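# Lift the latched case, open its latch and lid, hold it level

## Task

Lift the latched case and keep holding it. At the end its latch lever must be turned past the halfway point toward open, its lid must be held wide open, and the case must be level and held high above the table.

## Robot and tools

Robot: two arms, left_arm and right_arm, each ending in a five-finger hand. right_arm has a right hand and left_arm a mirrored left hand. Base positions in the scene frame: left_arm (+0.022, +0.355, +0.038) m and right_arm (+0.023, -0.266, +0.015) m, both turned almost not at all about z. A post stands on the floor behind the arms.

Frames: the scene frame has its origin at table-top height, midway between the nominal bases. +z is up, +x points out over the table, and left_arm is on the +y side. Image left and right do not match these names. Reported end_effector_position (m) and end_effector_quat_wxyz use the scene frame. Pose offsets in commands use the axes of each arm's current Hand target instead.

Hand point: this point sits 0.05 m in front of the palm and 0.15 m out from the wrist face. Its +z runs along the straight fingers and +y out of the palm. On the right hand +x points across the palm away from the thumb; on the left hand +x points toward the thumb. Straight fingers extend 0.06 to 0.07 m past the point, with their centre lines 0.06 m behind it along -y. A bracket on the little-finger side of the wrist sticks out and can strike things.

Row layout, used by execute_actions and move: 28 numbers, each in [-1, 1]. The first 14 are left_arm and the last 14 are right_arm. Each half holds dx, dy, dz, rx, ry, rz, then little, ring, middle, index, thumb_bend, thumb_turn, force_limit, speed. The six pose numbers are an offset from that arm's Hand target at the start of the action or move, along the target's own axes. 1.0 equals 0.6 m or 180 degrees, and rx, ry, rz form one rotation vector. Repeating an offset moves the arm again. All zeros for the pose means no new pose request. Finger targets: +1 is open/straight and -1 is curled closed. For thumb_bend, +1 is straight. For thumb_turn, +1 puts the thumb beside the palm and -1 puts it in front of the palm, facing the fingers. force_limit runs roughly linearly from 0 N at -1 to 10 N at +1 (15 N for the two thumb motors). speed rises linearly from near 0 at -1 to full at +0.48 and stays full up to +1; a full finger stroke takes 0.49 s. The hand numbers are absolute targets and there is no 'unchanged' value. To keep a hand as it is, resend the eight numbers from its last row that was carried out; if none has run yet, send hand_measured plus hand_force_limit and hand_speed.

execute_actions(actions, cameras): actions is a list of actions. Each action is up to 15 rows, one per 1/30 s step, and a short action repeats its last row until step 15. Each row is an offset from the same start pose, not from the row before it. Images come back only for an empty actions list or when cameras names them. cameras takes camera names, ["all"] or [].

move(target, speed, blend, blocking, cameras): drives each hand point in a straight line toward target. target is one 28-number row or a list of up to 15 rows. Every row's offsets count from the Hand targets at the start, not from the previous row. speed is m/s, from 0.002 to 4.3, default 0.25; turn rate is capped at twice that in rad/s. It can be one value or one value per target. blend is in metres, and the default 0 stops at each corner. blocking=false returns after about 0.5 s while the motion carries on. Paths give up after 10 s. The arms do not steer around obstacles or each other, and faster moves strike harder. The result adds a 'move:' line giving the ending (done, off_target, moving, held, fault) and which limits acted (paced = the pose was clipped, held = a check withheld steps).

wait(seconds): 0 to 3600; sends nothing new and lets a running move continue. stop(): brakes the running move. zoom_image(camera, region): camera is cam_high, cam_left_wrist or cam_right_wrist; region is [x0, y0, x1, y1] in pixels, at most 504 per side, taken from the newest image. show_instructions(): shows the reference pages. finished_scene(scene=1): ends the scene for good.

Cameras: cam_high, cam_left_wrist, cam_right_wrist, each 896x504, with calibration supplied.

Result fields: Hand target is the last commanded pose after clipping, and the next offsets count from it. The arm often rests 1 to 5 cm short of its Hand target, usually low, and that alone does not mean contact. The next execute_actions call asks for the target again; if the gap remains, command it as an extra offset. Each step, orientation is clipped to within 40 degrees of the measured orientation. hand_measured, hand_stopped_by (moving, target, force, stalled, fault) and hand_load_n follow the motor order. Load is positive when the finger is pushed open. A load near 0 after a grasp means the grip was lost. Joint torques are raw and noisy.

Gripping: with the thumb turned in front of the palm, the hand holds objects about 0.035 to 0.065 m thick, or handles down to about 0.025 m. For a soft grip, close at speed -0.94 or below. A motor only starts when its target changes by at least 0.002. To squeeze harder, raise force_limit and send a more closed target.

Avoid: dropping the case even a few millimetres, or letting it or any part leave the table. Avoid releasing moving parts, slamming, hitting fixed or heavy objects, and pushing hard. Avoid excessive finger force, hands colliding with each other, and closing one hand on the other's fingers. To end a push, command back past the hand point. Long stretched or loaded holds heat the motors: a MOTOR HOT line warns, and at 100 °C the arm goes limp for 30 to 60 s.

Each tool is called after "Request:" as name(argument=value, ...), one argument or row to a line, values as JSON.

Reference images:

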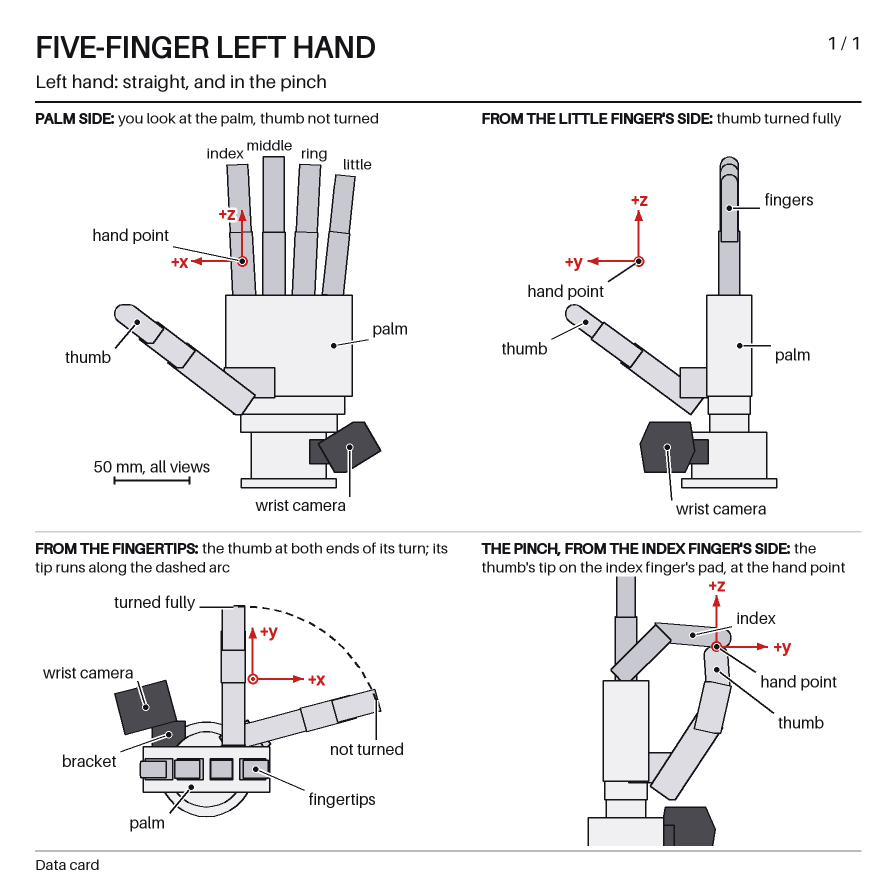

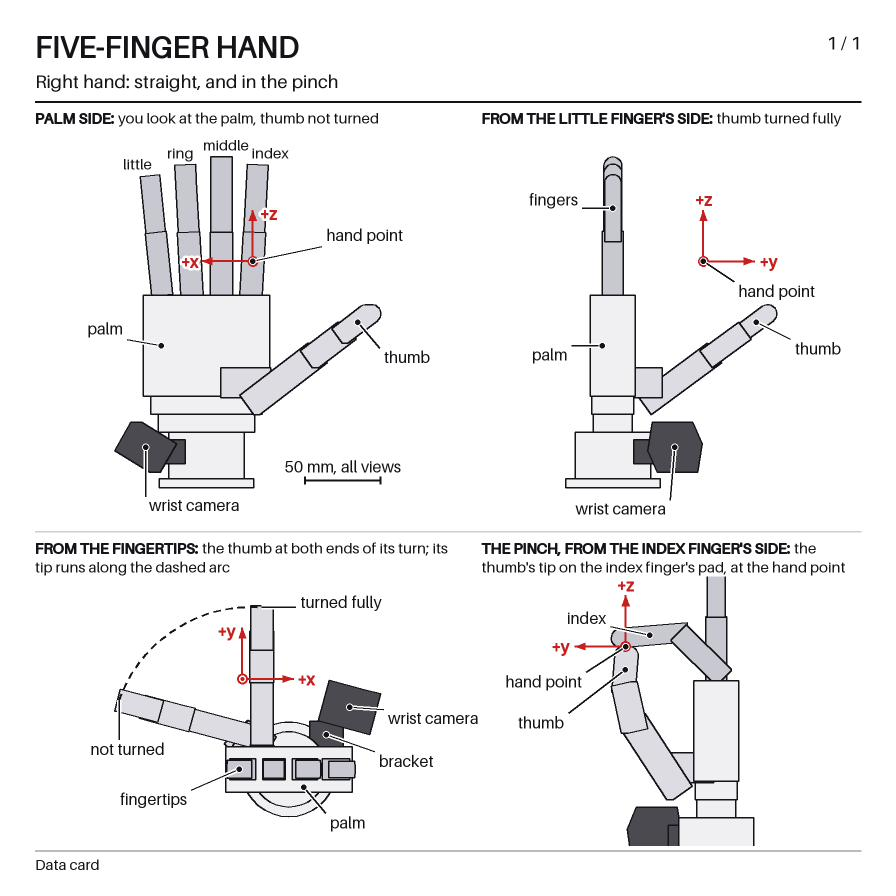

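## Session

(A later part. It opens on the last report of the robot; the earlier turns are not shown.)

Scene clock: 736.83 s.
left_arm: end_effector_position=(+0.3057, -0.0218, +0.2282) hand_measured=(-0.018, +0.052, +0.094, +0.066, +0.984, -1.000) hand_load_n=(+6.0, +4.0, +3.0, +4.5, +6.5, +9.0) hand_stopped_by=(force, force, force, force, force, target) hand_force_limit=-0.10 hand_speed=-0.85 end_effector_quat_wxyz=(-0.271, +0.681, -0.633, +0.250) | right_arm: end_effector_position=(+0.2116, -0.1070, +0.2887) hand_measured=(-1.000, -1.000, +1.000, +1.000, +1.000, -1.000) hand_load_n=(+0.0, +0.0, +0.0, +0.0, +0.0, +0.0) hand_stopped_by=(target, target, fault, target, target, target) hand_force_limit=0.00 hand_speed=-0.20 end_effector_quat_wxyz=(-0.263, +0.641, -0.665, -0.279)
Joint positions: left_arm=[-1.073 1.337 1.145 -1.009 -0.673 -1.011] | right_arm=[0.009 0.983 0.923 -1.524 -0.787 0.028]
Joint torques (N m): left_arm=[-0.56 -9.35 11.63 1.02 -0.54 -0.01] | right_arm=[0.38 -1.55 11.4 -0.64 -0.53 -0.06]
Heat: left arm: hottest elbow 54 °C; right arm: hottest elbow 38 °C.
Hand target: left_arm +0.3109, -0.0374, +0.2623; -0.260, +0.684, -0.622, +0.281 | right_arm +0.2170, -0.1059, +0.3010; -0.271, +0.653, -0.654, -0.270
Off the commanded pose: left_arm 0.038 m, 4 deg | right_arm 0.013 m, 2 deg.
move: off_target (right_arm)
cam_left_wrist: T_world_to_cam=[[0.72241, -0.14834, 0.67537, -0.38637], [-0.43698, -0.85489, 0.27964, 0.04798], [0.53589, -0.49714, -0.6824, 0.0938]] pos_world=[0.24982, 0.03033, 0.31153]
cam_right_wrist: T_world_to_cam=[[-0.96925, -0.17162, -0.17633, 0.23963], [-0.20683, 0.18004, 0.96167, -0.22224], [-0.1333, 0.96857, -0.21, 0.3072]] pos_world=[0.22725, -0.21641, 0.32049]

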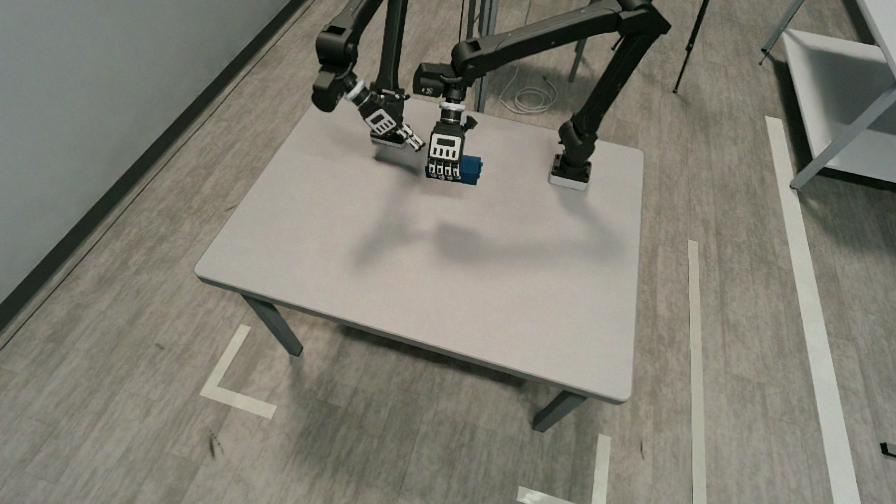

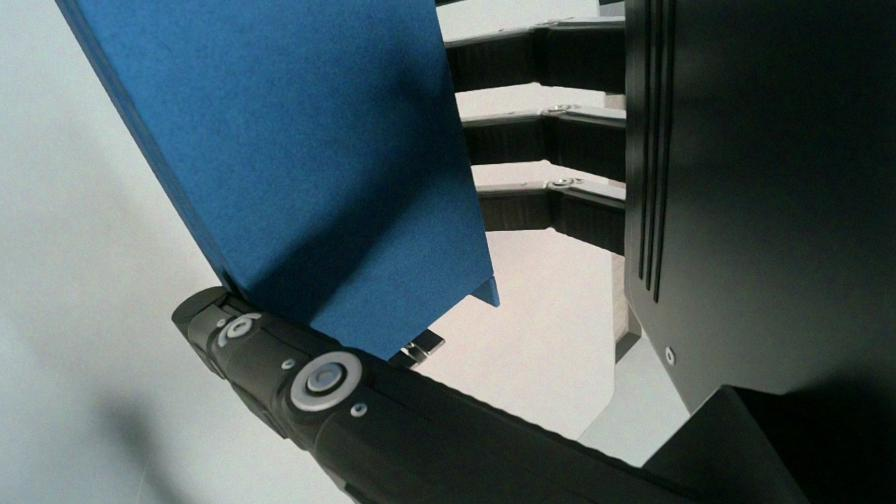

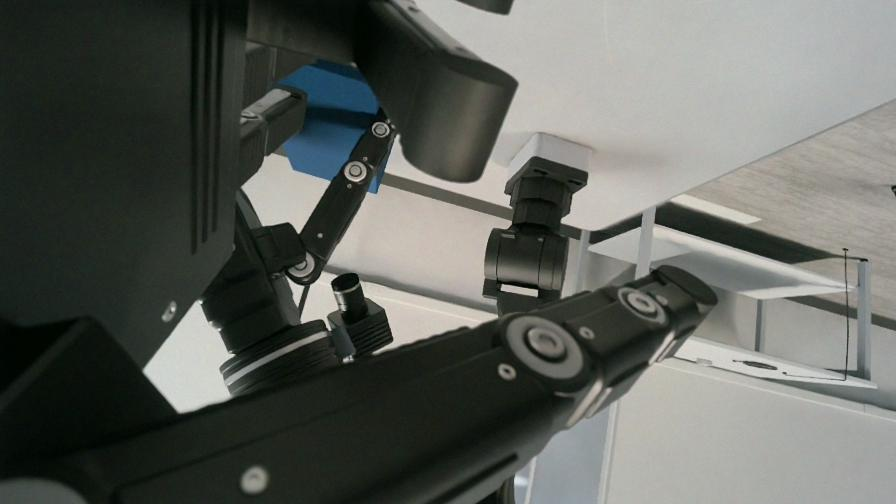

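Request:
move(
  target=[
    [0,0,0,0,0,0,-0.5,-0.5,-0.5,-0.5,0.6,-1,-0.1,-0.85,0,0,0,0,0,0,1,1,1,-1,1,-1,0,0],
    [0,0,0,0,0,0,-0.5,-0.5,-0.5,-0.5,0.6,-1,-0.1,-0.85,-0.0498,-0.039,0.006,0,0,0,1,1,1,-1,1,-1,0,0],
  ],
  speed=0.06,
  cameras=["cam_high","cam_right_wrist","cam_left_wrist"],
)

Scene clock: 800.47 s.
left_arm: end_effector_position=(+0.3057, -0.0218, +0.2282) hand_measured=(-0.018, +0.052, +0.094, +0.066, +0.984, -1.000) hand_load_n=(+6.0, +4.0, +2.5, +4.5, +6.0, +9.0) hand_stopped_by=(force, force, force, force, force, target) hand_force_limit=-0.10 hand_speed=-0.85 end_effector_quat_wxyz=(-0.271, +0.681, -0.633, +0.250) | right_arm: end_effector_position=(+0.2293, -0.0865, +0.3078) hand_measured=(+1.000, +1.000, +1.000, -1.000, +1.000, -1.000) hand_load_n=(+0.0, +0.0, +0.0, +0.0, +0.0, +0.0) hand_stopped_by=(target, target, fault, target, target, target) hand_force_limit=0.00 hand_speed=0.00 end_effector_quat_wxyz=(-0.259, +0.648, -0.659, -0.282)
Joint positions: left_arm=[-1.073 1.337 1.145 -1.009 -0.673 -1.011] | right_arm=[0.091 1.032 1.004 -1.498 -0.783 0.115]
Joint torques (N m): left_arm=[-0.56 -8.82 11.69 0.96 -0.56 0] | right_arm=[0.62 -2.02 11.47 0.39 -0.53 0.16]
Heat: left arm: hottest elbow 55 °C; right arm: hottest elbow 39 °C.
Hand target: left_arm +0.3109, -0.0374, +0.2623; -0.260, +0.684, -0.622, +0.281 | right_arm +0.2404, -0.0822, +0.3196; -0.271, +0.653, -0.654, -0.270
Off the commanded pose: left_arm 0.038 m, 4 deg | right_arm 0.017 m, 2 deg.
move: off_target (right_arm)
cam_left_wrist: T_world_to_cam=[[0.72241, -0.14834, 0.67537, -0.38637], [-0.43698, -0.85489, 0.27964, 0.04798], [0.53589, -0.49714, -0.6824, 0.0938]] pos_world=[0.24982, 0.03033, 0.31153]
cam_right_wrist: T_world_to_cam=[[-0.96613, -0.19206, -0.17238, 0.25987], [-0.20706, 0.17821, 0.96196, -0.24074], [-0.15403, 0.96507, -0.21194, 0.29873]] pos_world=[0.24724, -0.19548, 0.33969]

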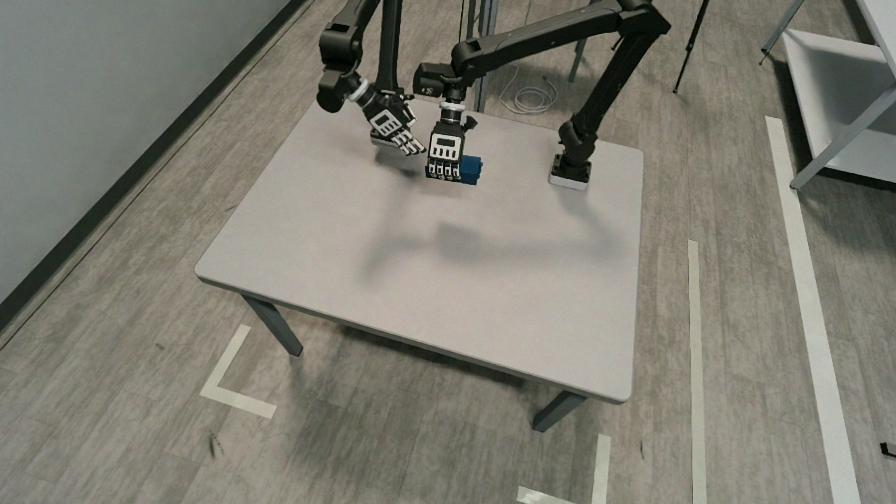

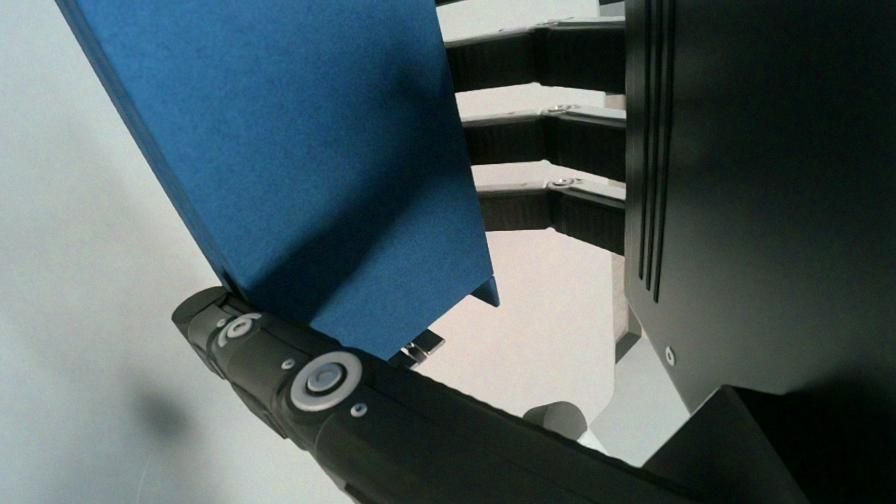

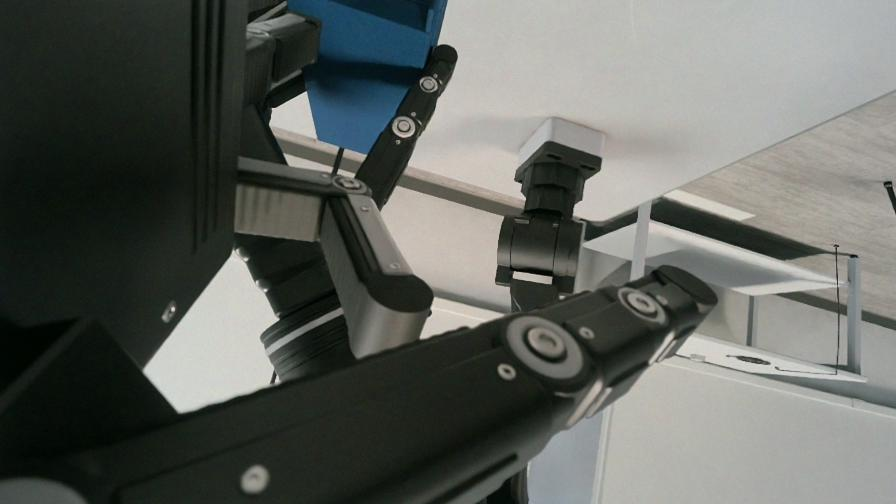

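Request:
move(
  target=[0,0,0,0,0,0,-0.5,-0.5,-0.5,-0.5,0.6,-1,-0.1,-0.85,0.0053,-0.01,0.0407,0,0,0,1,1,1,-1,1,-1,0,0],
  speed=0.04,
  cameras=["cam_right_wrist","cam_left_wrist"],
)

Request:
zoom_image(
  camera="cam_right_wrist",
  region=[230, 0, 450, 150],
)

Request:
zoom_image(
  camera="cam_left_wrist",
  region=[350, 250, 530, 400],
)

Scene clock: 817.93 s.
left_arm: end_effector_position=(+0.3057, -0.0218, +0.2282) hand_measured=(-0.018, +0.052, +0.094, +0.066, +0.984, -1.000) hand_load_n=(+6.5, +4.0, +2.5, +4.5, +6.5, +9.0) hand_stopped_by=(force, force, force, force, force, target) hand_force_limit=-0.10 hand_speed=-0.85 end_effector_quat_wxyz=(-0.271, +0.681, -0.633, +0.250) | right_arm: end_effector_position=(+0.2441, -0.0709, +0.3026) hand_measured=(+1.000, +1.000, +1.000, -1.000, +1.000, -1.000) hand_load_n=(+0.0, +0.0, +0.0, +0.0, +0.0, +0.0) hand_stopped_by=(target, target, fault, target, target, target) hand_force_limit=0.00 hand_speed=0.00 end_effector_quat_wxyz=(-0.273, +0.653, -0.653, -0.269)
Joint positions: left_arm=[-1.073 1.337 1.145 -1.009 -0.673 -1.011] | right_arm=[0.143 1.046 1.004 -1.392 -0.777 0.186]
Joint torques (N m): left_arm=[-0.67 -9.29 11.74 0.96 -0.54 0] | right_arm=[0.67 -2.49 8.13 0.54 -0.53 0.16]
Heat: left arm: hottest elbow 56 °C; right arm: hottest elbow 41 °C.
Hand target: left_arm +0.3109, -0.0374, +0.2623; -0.260, +0.684, -0.622, +0.281 | right_arm +0.2464, -0.0672, +0.3001; -0.271, +0.653, -0.654, -0.270
Off the commanded pose: left_arm 0.038 m, 4 deg | right_arm 0.005 m, 0 deg.
move: done
cam_left_wrist: T_world_to_cam=[[0.72241, -0.14834, 0.67537, -0.38637], [-0.43698, -0.85489, 0.27964, 0.04798], [0.53589, -0.49714, -0.6824, 0.0938]] pos_world=[0.24982, 0.03033, 0.31153]
cam_right_wrist: T_world_to_cam=[[-0.95819, -0.19175, -0.21237, 0.28658], [-0.24648, 0.17621, 0.95299, -0.22339], [-0.14532, 0.96549, -0.21611, 0.284]] pos_world=[0.26081, -0.17989, 0.33513]
Images, in order (width x height): cam_left_wrist 896x504, cam_right_wrist 896x504.

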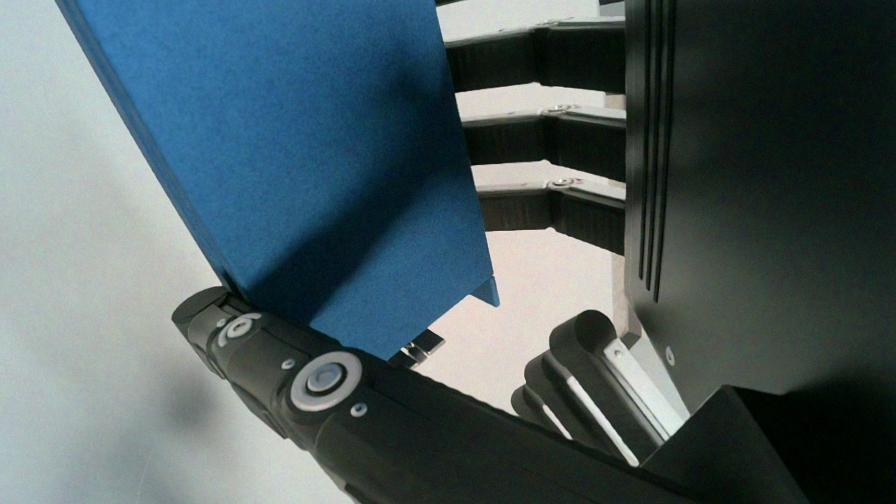

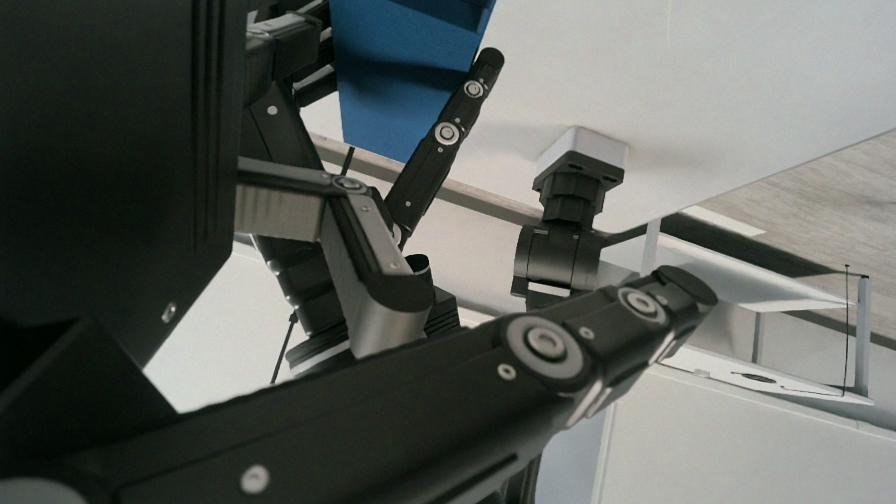

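Scaled by 2.291 from the camera's image (finer frame: 1280x720).

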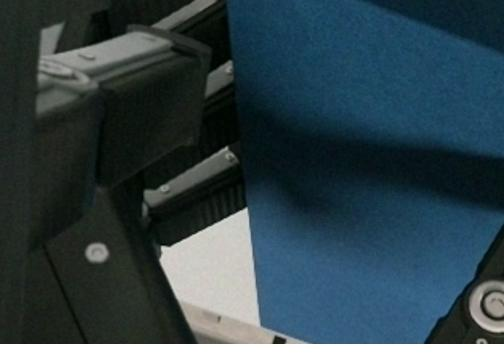

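Scaled by 2.800 from the camera's image (finer frame: 1280x720).

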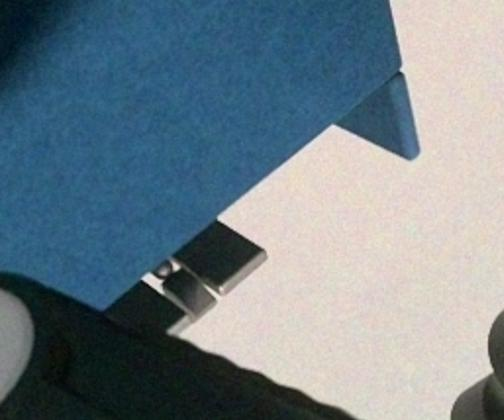

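Request:
move(
  target=[0,0,0,0,0,0,-0.5,-0.5,-0.5,-0.5,0.6,-1,-0.1,-0.85,0.0118,0.0167,0.0118,0,0,0,1,1,1,-1,1,-1,0,0],
  speed=0.04,
  cameras=["cam_right_wrist","cam_left_wrist"],
)

Request:
zoom_image(
  camera="cam_left_wrist",
  region=[370, 250, 630, 450],
)

Scene clock: 834.90 s.
left_arm: end_effector_position=(+0.3057, -0.0218, +0.2282) hand_measured=(-0.018, +0.052, +0.094, +0.066, +0.984, -1.000) hand_load_n=(+6.0, +4.0, +2.5, +4.5, +6.5, +9.0) hand_stopped_by=(force, force, force, force, force, target) hand_force_limit=-0.10 hand_speed=-0.85 end_effector_quat_wxyz=(-0.271, +0.681, -0.633, +0.250) | right_arm: end_effector_position=(+0.2364, -0.0706, +0.2874) hand_measured=(+1.000, +1.000, +1.000, -1.000, +1.000, -1.000) hand_load_n=(+0.0, +0.0, +0.0, +0.0, +0.0, +0.0) hand_stopped_by=(target, target, fault, target, target, target) hand_force_limit=0.00 hand_speed=0.00 end_effector_quat_wxyz=(-0.265, +0.650, -0.657, -0.275)
Joint positions: left_arm=[-1.073 1.337 1.145 -1.009 -0.673 -1.011] | right_arm=[0.147 1.038 0.957 -1.37 -0.776 0.194]
Joint torques (N m): left_arm=[-0.67 -9.29 11.71 0.92 -0.54 -0.01] | right_arm=[0.67 -3.6 8.32 0.53 -0.54 0.17]
Heat: left arm: hottest elbow 56 °C; right arm: hottest elbow 41 °C.
Hand target: left_arm +0.3109, -0.0374, +0.2623; -0.260, +0.684, -0.622, +0.281 | right_arm +0.2364, -0.0672, +0.2901; -0.271, +0.653, -0.654, -0.270
Off the commanded pose: left_arm 0.038 m, 4 deg | right_arm 0.004 m, 1 deg.
move: done
cam_left_wrist: T_world_to_cam=[[0.72241, -0.14834, 0.67537, -0.38637], [-0.43698, -0.85489, 0.27964, 0.04798], [0.53589, -0.49714, -0.6824, 0.0938]] pos_world=[0.24982, 0.03033, 0.31153]
cam_right_wrist: T_world_to_cam=[[-0.96269, -0.19172, -0.19099, 0.27091], [-0.22566, 0.17921, 0.95758, -0.2168], [-0.14936, 0.96495, -0.21579, 0.2802]] pos_world=[0.25373, -0.17958, 0.3198]
Images, in order (width x height): cam_left_wrist 896x504, cam_right_wrist 896x504.

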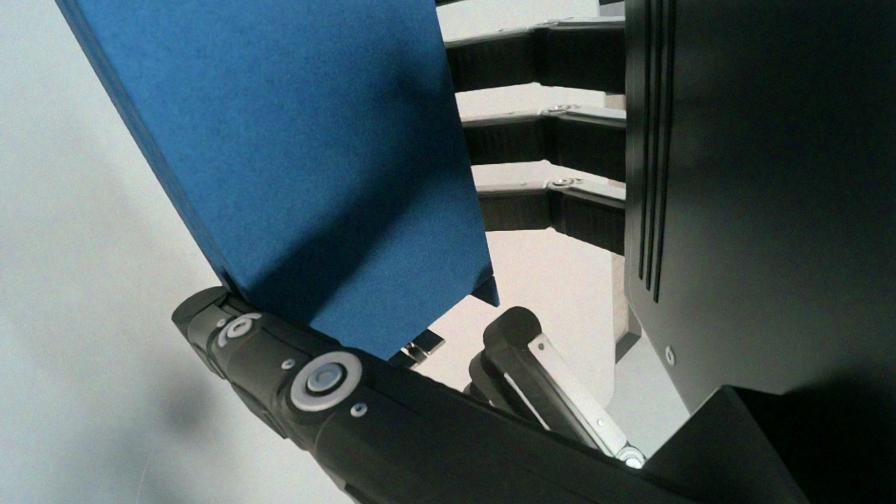

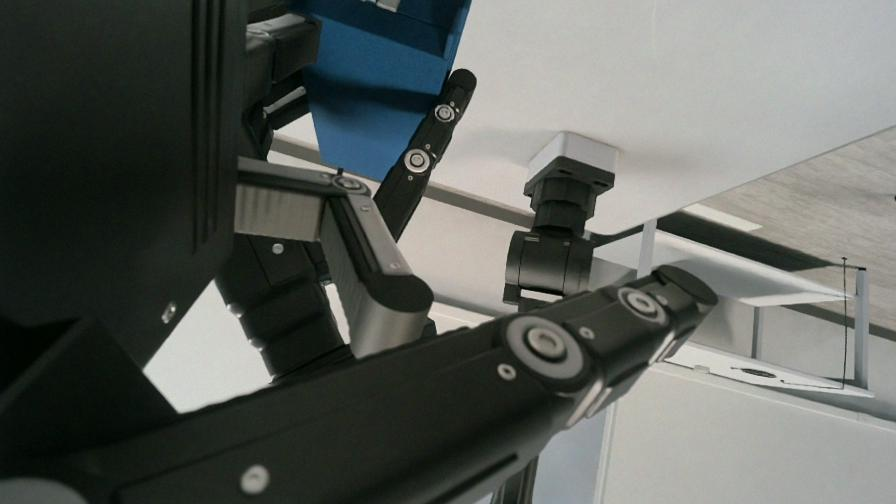

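Scaled by 1.938 from the camera's image (finer frame: 1280x720).

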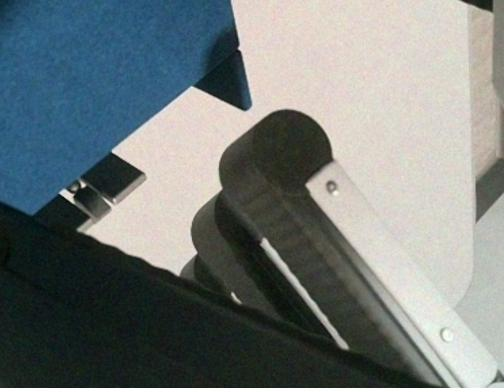

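Request:
zoom_image(
  camera="cam_right_wrist",
  region=[230, 0, 490, 150],
)

Scaled by 1.938 from the camera's image (finer frame: 1280x720).

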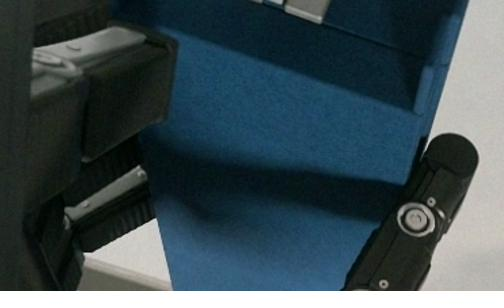

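Request:
move(
  target=[0,0,0,0,0,0,-0.5,-0.5,-0.5,-0.5,0.6,-1,-0.1,-0.85,0.0059,0.0167,0.0059,0,0,0,1,1,1,-1,1,-1,0,0],
  speed=0.03,
  cameras=["cam_right_wrist","cam_left_wrist"],
)

Request:
zoom_image(
  camera="cam_left_wrist",
  region=[370, 250, 630, 450],
)

Request:
zoom_image(
  camera="cam_right_wrist",
  region=[230, 0, 490, 150],
)

Scene clock: 878.27 s.
left_arm: end_effector_position=(+0.3057, -0.0218, +0.2282) hand_measured=(-0.018, +0.052, +0.094, +0.066, +0.984, -1.000) hand_load_n=(+6.0, +4.0, +2.5, +4.5, +6.0, +9.0) hand_stopped_by=(force, force, force, force, force, target) hand_force_limit=-0.10 hand_speed=-0.85 end_effector_quat_wxyz=(-0.271, +0.681, -0.633, +0.250) | right_arm: end_effector_position=(+0.2264, -0.0704, +0.2831) hand_measured=(+1.000, +1.000, +1.000, -1.000, +1.000, -1.000) hand_load_n=(+0.0, +0.0, +0.0, +0.0, +0.0, -0.5) hand_stopped_by=(target, target, fault, target, target, target) hand_force_limit=0.00 hand_speed=0.00 end_effector_quat_wxyz=(-0.265, +0.651, -0.656, -0.274)
Joint positions: left_arm=[-1.073 1.337 1.145 -1.009 -0.673 -1.011] | right_arm=[0.153 1.008 0.926 -1.362 -0.775 0.201]
Joint torques (N m): left_arm=[-0.62 -9.23 11.67 0.88 -0.55 -0.02] | right_arm=[0.67 -3.08 8.18 0.5 -0.54 0.15]
Heat: left arm: hottest elbow 56 °C; right arm: hottest elbow 38 °C.
Hand target: left_arm +0.3109, -0.0374, +0.2623; -0.260, +0.684, -0.622, +0.281 | right_arm +0.2264, -0.0672, +0.2849; -0.271, +0.653, -0.654, -0.270
Off the commanded pose: left_arm 0.038 m, 4 deg | right_arm 0.004 m, 1 deg.
move: done
cam_left_wrist: T_world_to_cam=[[0.72241, -0.14834, 0.67537, -0.38637], [-0.43698, -0.85489, 0.27964, 0.04798], [0.53589, -0.49714, -0.6824, 0.0938]] pos_world=[0.24982, 0.03033, 0.31153]
cam_right_wrist: T_world_to_cam=[[-0.96221, -0.1919, -0.19321, 0.26095], [-0.22789, 0.179, 0.95709, -0.21434], [-0.14908, 0.96495, -0.21597, 0.27756]] pos_world=[0.24362, -0.17938, 0.31551]
Images, in order (width x height): cam_left_wrist 896x504, cam_right_wrist 896x504.

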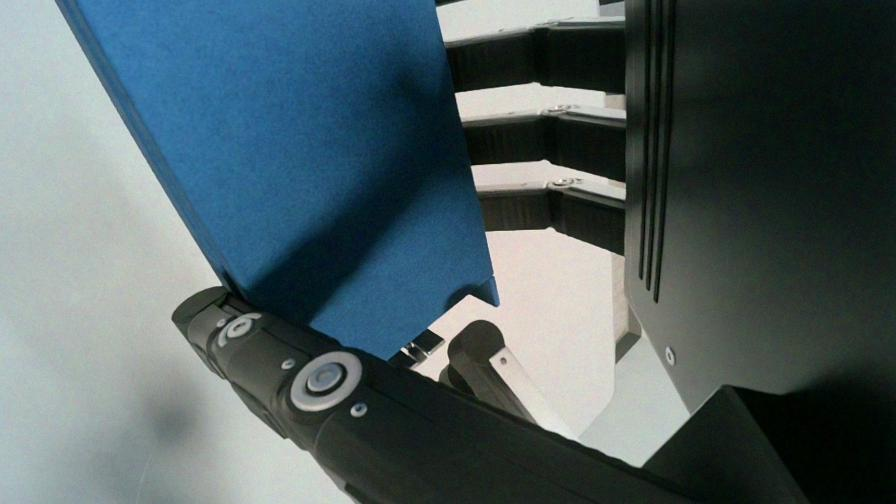

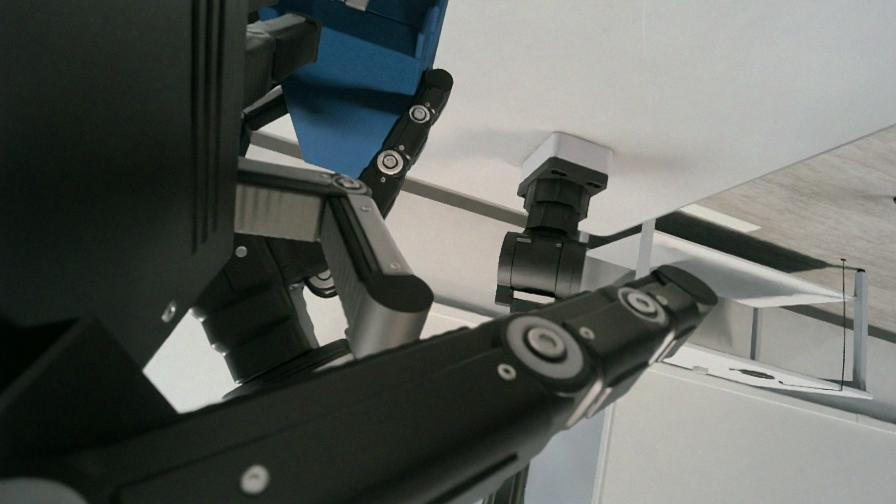

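Scaled by 1.938 from the camera's image (finer frame: 1280x720).

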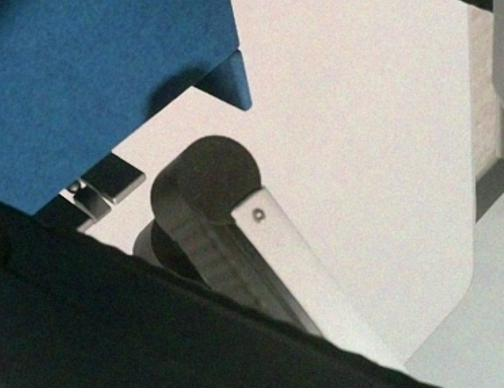

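Scaled by 1.938 from the camera's image (finer frame: 1280x720).

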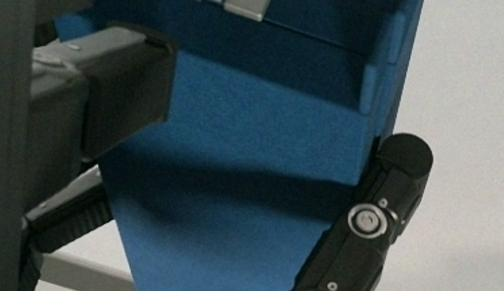

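Request:
move(
  target=[0,0,0,0,0,0,-0.5,-0.5,-0.5,-0.5,0.6,-1,-0.1,-0.85,0.0071,0,0.0118,0,0,0,1,1,1,-1,1,-1,0,0],
  speed=0.03,
  cameras=["cam_right_wrist","cam_left_wrist"],
)

Request:
zoom_image(
  camera="cam_left_wrist",
  region=[370, 250, 630, 450],
)

Request:
zoom_image(
  camera="cam_right_wrist",
  region=[230, 0, 490, 150],
)

Scene clock: 896.80 s.
left_arm: end_effector_position=(+0.3056, -0.0216, +0.2281) hand_measured=(-0.018, +0.052, +0.094, +0.066, +0.984, -1.000) hand_load_n=(+5.5, +3.5, +2.5, +5.0, +6.0, +8.5) hand_stopped_by=(force, force, force, force, force, target) hand_force_limit=-0.10 hand_speed=-0.85 end_effector_quat_wxyz=(-0.271, +0.681, -0.634, +0.249) | right_arm: end_effector_position=(+0.2262, -0.0685, +0.2754) hand_measured=(+1.000, +1.000, +1.000, -1.000, +1.000, -1.000) hand_load_n=(+0.0, +0.0, +0.0, +0.0, -0.5, -0.5) hand_stopped_by=(target, target, fault, target, target, target) hand_force_limit=0.00 hand_speed=0.00 end_effector_quat_wxyz=(-0.266, +0.651, -0.656, -0.274)
Joint positions: left_arm=[-1.073 1.337 1.145 -1.01 -0.673 -1.011] | right_arm=[0.16 1.008 0.906 -1.334 -0.774 0.211]
Joint torques (N m): left_arm=[-0.38 -9.35 11.71 0.96 -0.55 -0.02] | right_arm=[0.62 -2.9 8.24 0.51 -0.53 0.13]
Heat: left arm: hottest elbow 57 °C; right arm: hottest elbow 39 °C.
Hand target: left_arm +0.3109, -0.0373, +0.2623; -0.260, +0.684, -0.622, +0.281 | right_arm +0.2264, -0.0652, +0.2771; -0.271, +0.653, -0.654, -0.270
Off the commanded pose: left_arm 0.038 m, 4 deg | right_arm 0.004 m, 1 deg.
move: done
cam_left_wrist: T_world_to_cam=[[0.72278, -0.14894, 0.67484, -0.38617], [-0.43676, -0.85521, 0.27904, 0.04825], [0.53556, -0.49643, -0.68318, 0.09425]] pos_world=[0.24972, 0.03053, 0.31153]
cam_right_wrist: T_world_to_cam=[[-0.96189, -0.19203, -0.19466, 0.25998], [-0.22928, 0.17852, 0.95685, -0.20703], [-0.14899, 0.96502, -0.21575, 0.27395]] pos_world=[0.24342, -0.17749, 0.30781]
Images, in order (width x height): cam_left_wrist 896x504, cam_right_wrist 896x504.

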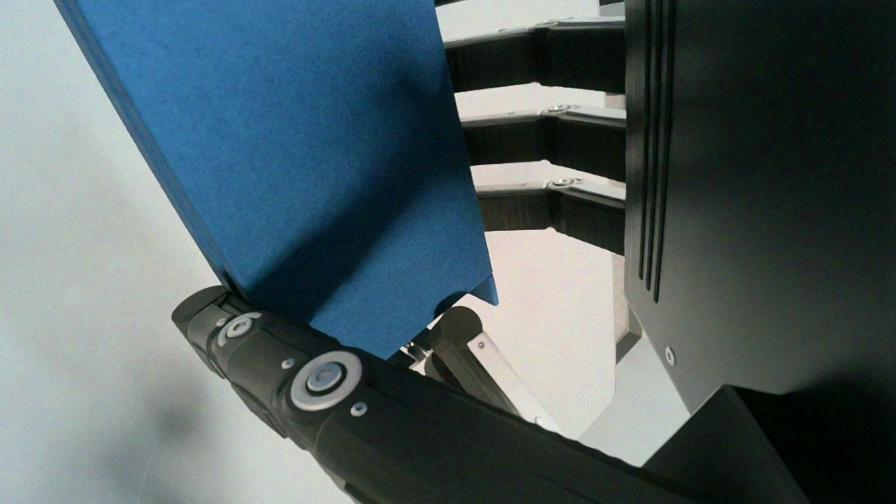

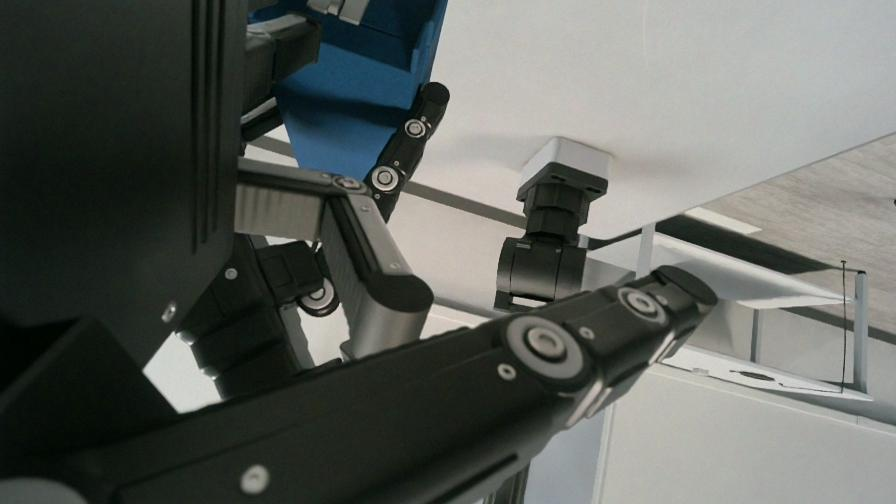

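Scaled by 1.938 from the camera's image (finer frame: 1280x720).

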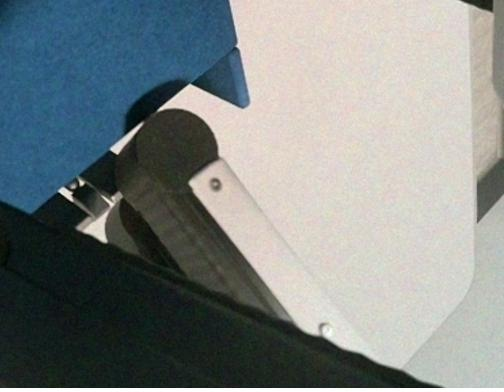

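Scaled by 1.938 from the camera's image (finer frame: 1280x720).

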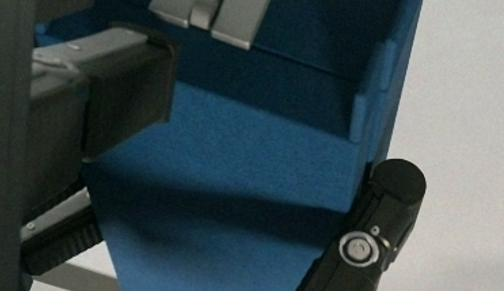

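Request:
move(
  target=[0,0,0,0,0,0,-0.5,-0.5,-0.5,-0.5,0.6,-1,-0.1,-0.85,0.0085,0,0.005,0,0,0,1,1,1,-1,1,-1,0,0],
  speed=0.03,
  cameras=["cam_right_wrist","cam_left_wrist"],
)

Request:
zoom_image(
  camera="cam_left_wrist",
  region=[370, 250, 630, 450],
)

Request:
zoom_image(
  camera="cam_right_wrist",
  region=[230, 0, 490, 150],
)

Scene clock: 904.70 s.
left_arm: end_effector_position=(+0.3052, -0.0209, +0.2278) hand_measured=(-0.018, +0.052, +0.094, +0.066, +0.984, -1.000) hand_load_n=(+5.5, +2.5, +1.5, +5.0, +6.0, +7.0) hand_stopped_by=(force, force, force, force, force, target) hand_force_limit=-0.10 hand_speed=-0.85 end_effector_quat_wxyz=(-0.271, +0.680, -0.634, +0.248) | right_arm: end_effector_position=(+0.2259, -0.0685, +0.2713) hand_measured=(+1.000, +1.000, +1.000, -1.000, +1.000, -1.000) hand_load_n=(+0.0, +0.0, +0.0, +0.0, +0.0, +0.0) hand_stopped_by=(target, target, fault, target, target, target) hand_force_limit=0.00 hand_speed=0.00 end_effector_quat_wxyz=(-0.266, +0.651, -0.656, -0.274)
Joint positions: left_arm=[-1.073 1.337 1.145 -1.013 -0.673 -1.011] | right_arm=[0.16 1.008 0.896 -1.322 -0.774 0.212]
Joint torques (N m): left_arm=[-0.56 -9.29 11.6 1.22 -0.56 -0.01] | right_arm=[0.15 -2.84 8.01 0.57 -0.53 0.08]
Heat: left arm: hottest elbow 57 °C; right arm: hottest elbow 39 °C.
Hand target: left_arm +0.3109, -0.0374, +0.2623; -0.260, +0.684, -0.622, +0.281 | right_arm +0.2264, -0.0667, +0.2713; -0.271, +0.653, -0.654, -0.270
Off the commanded pose: left_arm 0.039 m, 4 deg | right_arm 0.002 m, 1 deg.
move: done
cam_left_wrist: T_world_to_cam=[[0.72378, -0.15086, 0.67334, -0.38562], [-0.43641, -0.85594, 0.27733, 0.049], [0.5345, -0.49458, -0.68535, 0.09536]] pos_world=[0.24951, 0.03093, 0.31142]
cam_right_wrist: T_world_to_cam=[[-0.96203, -0.19147, -0.1945, 0.2589], [-0.22907, 0.17899, 0.95681, -0.20325], [-0.14839, 0.96504, -0.21606, 0.27298]] pos_world=[0.24302, -0.17749, 0.30381]
Images, in order (width x height): cam_left_wrist 896x504, cam_right_wrist 896x504.

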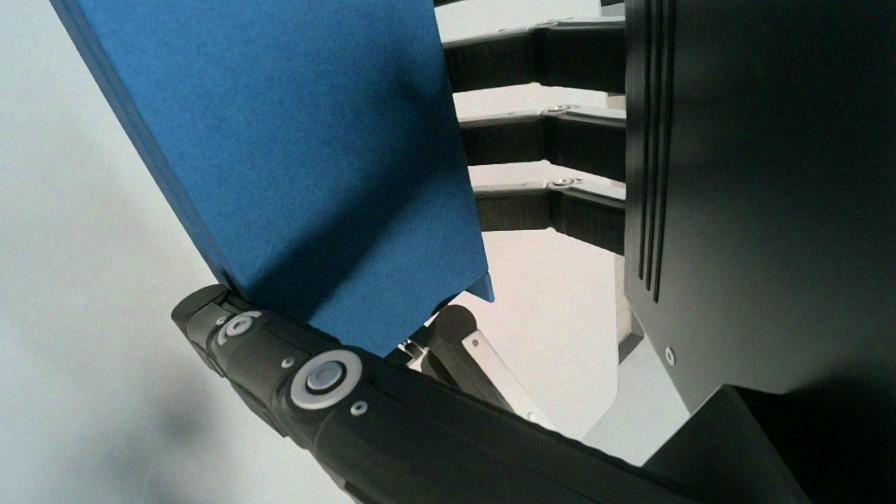

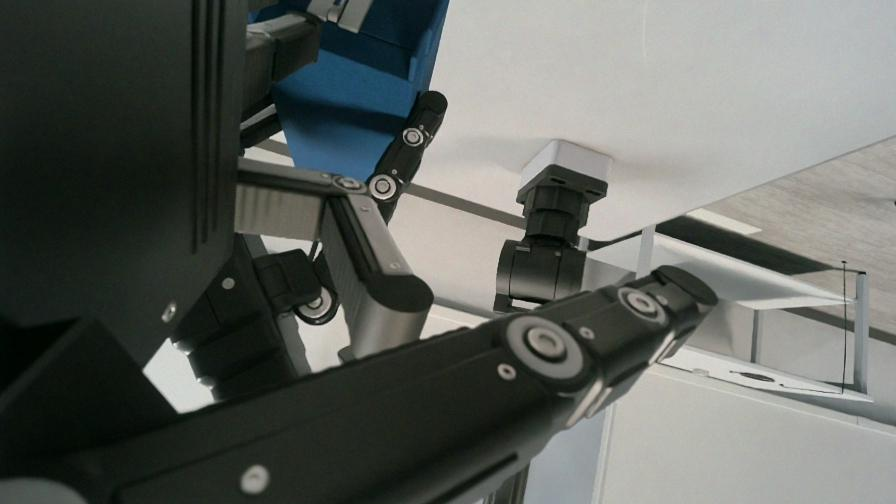

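Scaled by 1.938 from the camera's image (finer frame: 1280x720).

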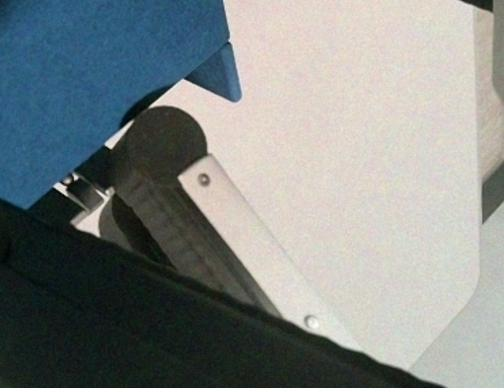

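Scaled by 1.938 from the camera's image (finer frame: 1280x720).

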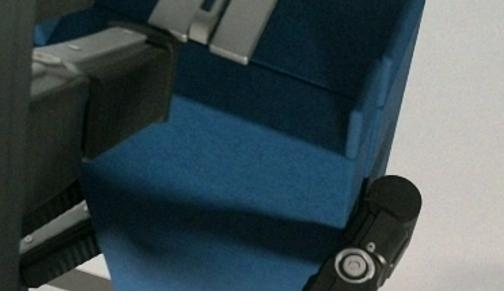

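Request:
move(
  target=[0,0,0,0,0,0,-0.5,-0.5,-0.5,-0.5,0.6,-1,-0.1,-0.85,0.0133,0,-0.003,0,0,0,1,1,1,-1,1,-1,0,0],
  speed=0.03,
  cameras=["cam_right_wrist","cam_left_wrist"],
)

Request:
zoom_image(
  camera="cam_left_wrist",
  region=[370, 250, 630, 450],
)

Request:
zoom_image(
  camera="cam_right_wrist",
  region=[230, 0, 490, 150],
)

Scene clock: 913.63 s.
left_arm: end_effector_position=(+0.3051, -0.0209, +0.2277) hand_measured=(-0.018, +0.052, +0.094, +0.066, +0.984, -1.000) hand_load_n=(+5.0, +1.5, +0.5, +4.0, +5.5, +5.5) hand_stopped_by=(force, force, force, force, force, target) hand_force_limit=-0.10 hand_speed=-0.85 end_effector_quat_wxyz=(-0.271, +0.680, -0.634, +0.248) | right_arm: end_effector_position=(+0.2249, -0.0703, +0.2686) hand_measured=(+1.000, +1.000, +1.000, -1.000, +1.000, -1.000) hand_load_n=(+0.0, +0.0, +0.0, +0.0, +0.0, +0.0) hand_stopped_by=(target, target, fault, target, target, target) hand_force_limit=0.00 hand_speed=0.00 end_effector_quat_wxyz=(-0.267, +0.651, -0.655, -0.275)
Joint positions: left_arm=[-1.073 1.337 1.145 -1.014 -0.673 -1.011] | right_arm=[0.154 1.008 0.888 -1.322 -0.778 0.199]
Joint torques (N m): left_arm=[-0.44 -9.17 11.64 1.05 -0.58 -0.01] | right_arm=[-1.38 -2.55 7.95 0.09 -0.53 -0.14]
Heat: left arm: hottest elbow 57 °C; right arm: hottest elbow 38 °C.
Hand target: left_arm +0.3109, -0.0374, +0.2623; -0.260, +0.684, -0.622, +0.281 | right_arm +0.2265, -0.0737, +0.2669; -0.271, +0.653, -0.654, -0.270
Off the commanded pose: left_arm 0.039 m, 4 deg | right_arm 0.004 m, 1 deg.
move: done
cam_left_wrist: T_world_to_cam=[[0.7243, -0.15101, 0.67275, -0.38549], [-0.43637, -0.85584, 0.2777, 0.04883], [0.53383, -0.4947, -0.68578, 0.09572]] pos_world=[0.24941, 0.03093, 0.31142]
cam_right_wrist: T_world_to_cam=[[-0.96138, -0.19341, -0.19579, 0.25716], [-0.23028, 0.17579, 0.95711, -0.20057], [-0.1507, 0.96524, -0.21354, 0.2739]] pos_world=[0.24232, -0.17938, 0.30081]
Images, in order (width x height): cam_left_wrist 896x504, cam_right_wrist 896x504.

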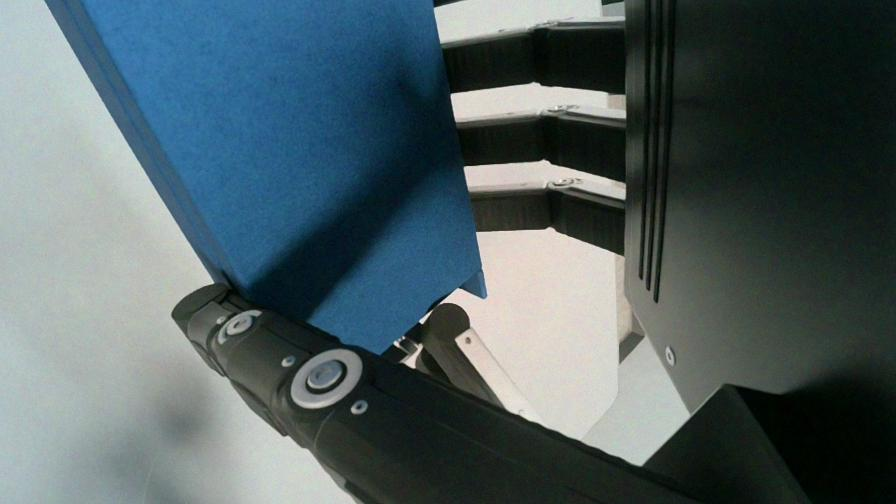

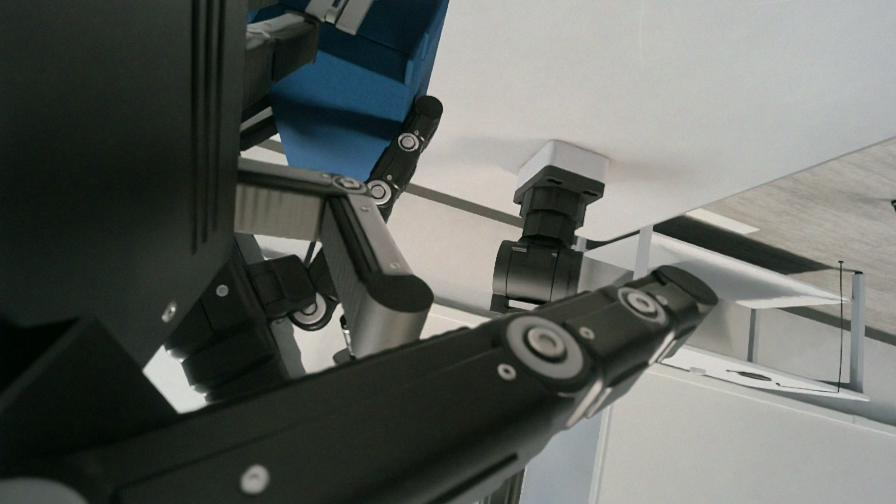

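Scaled by 1.938 from the camera's image (finer frame: 1280x720).

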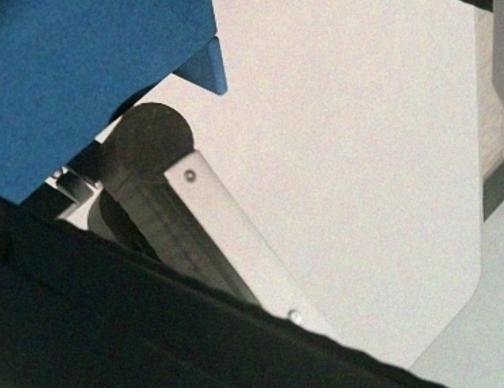

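Scaled by 1.938 from the camera's image (finer frame: 1280x720).

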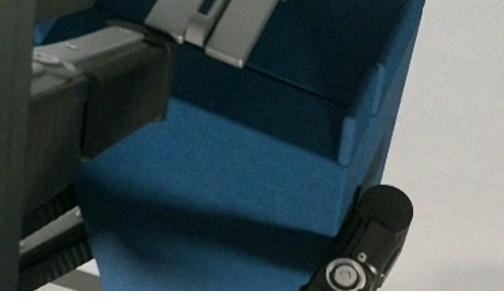

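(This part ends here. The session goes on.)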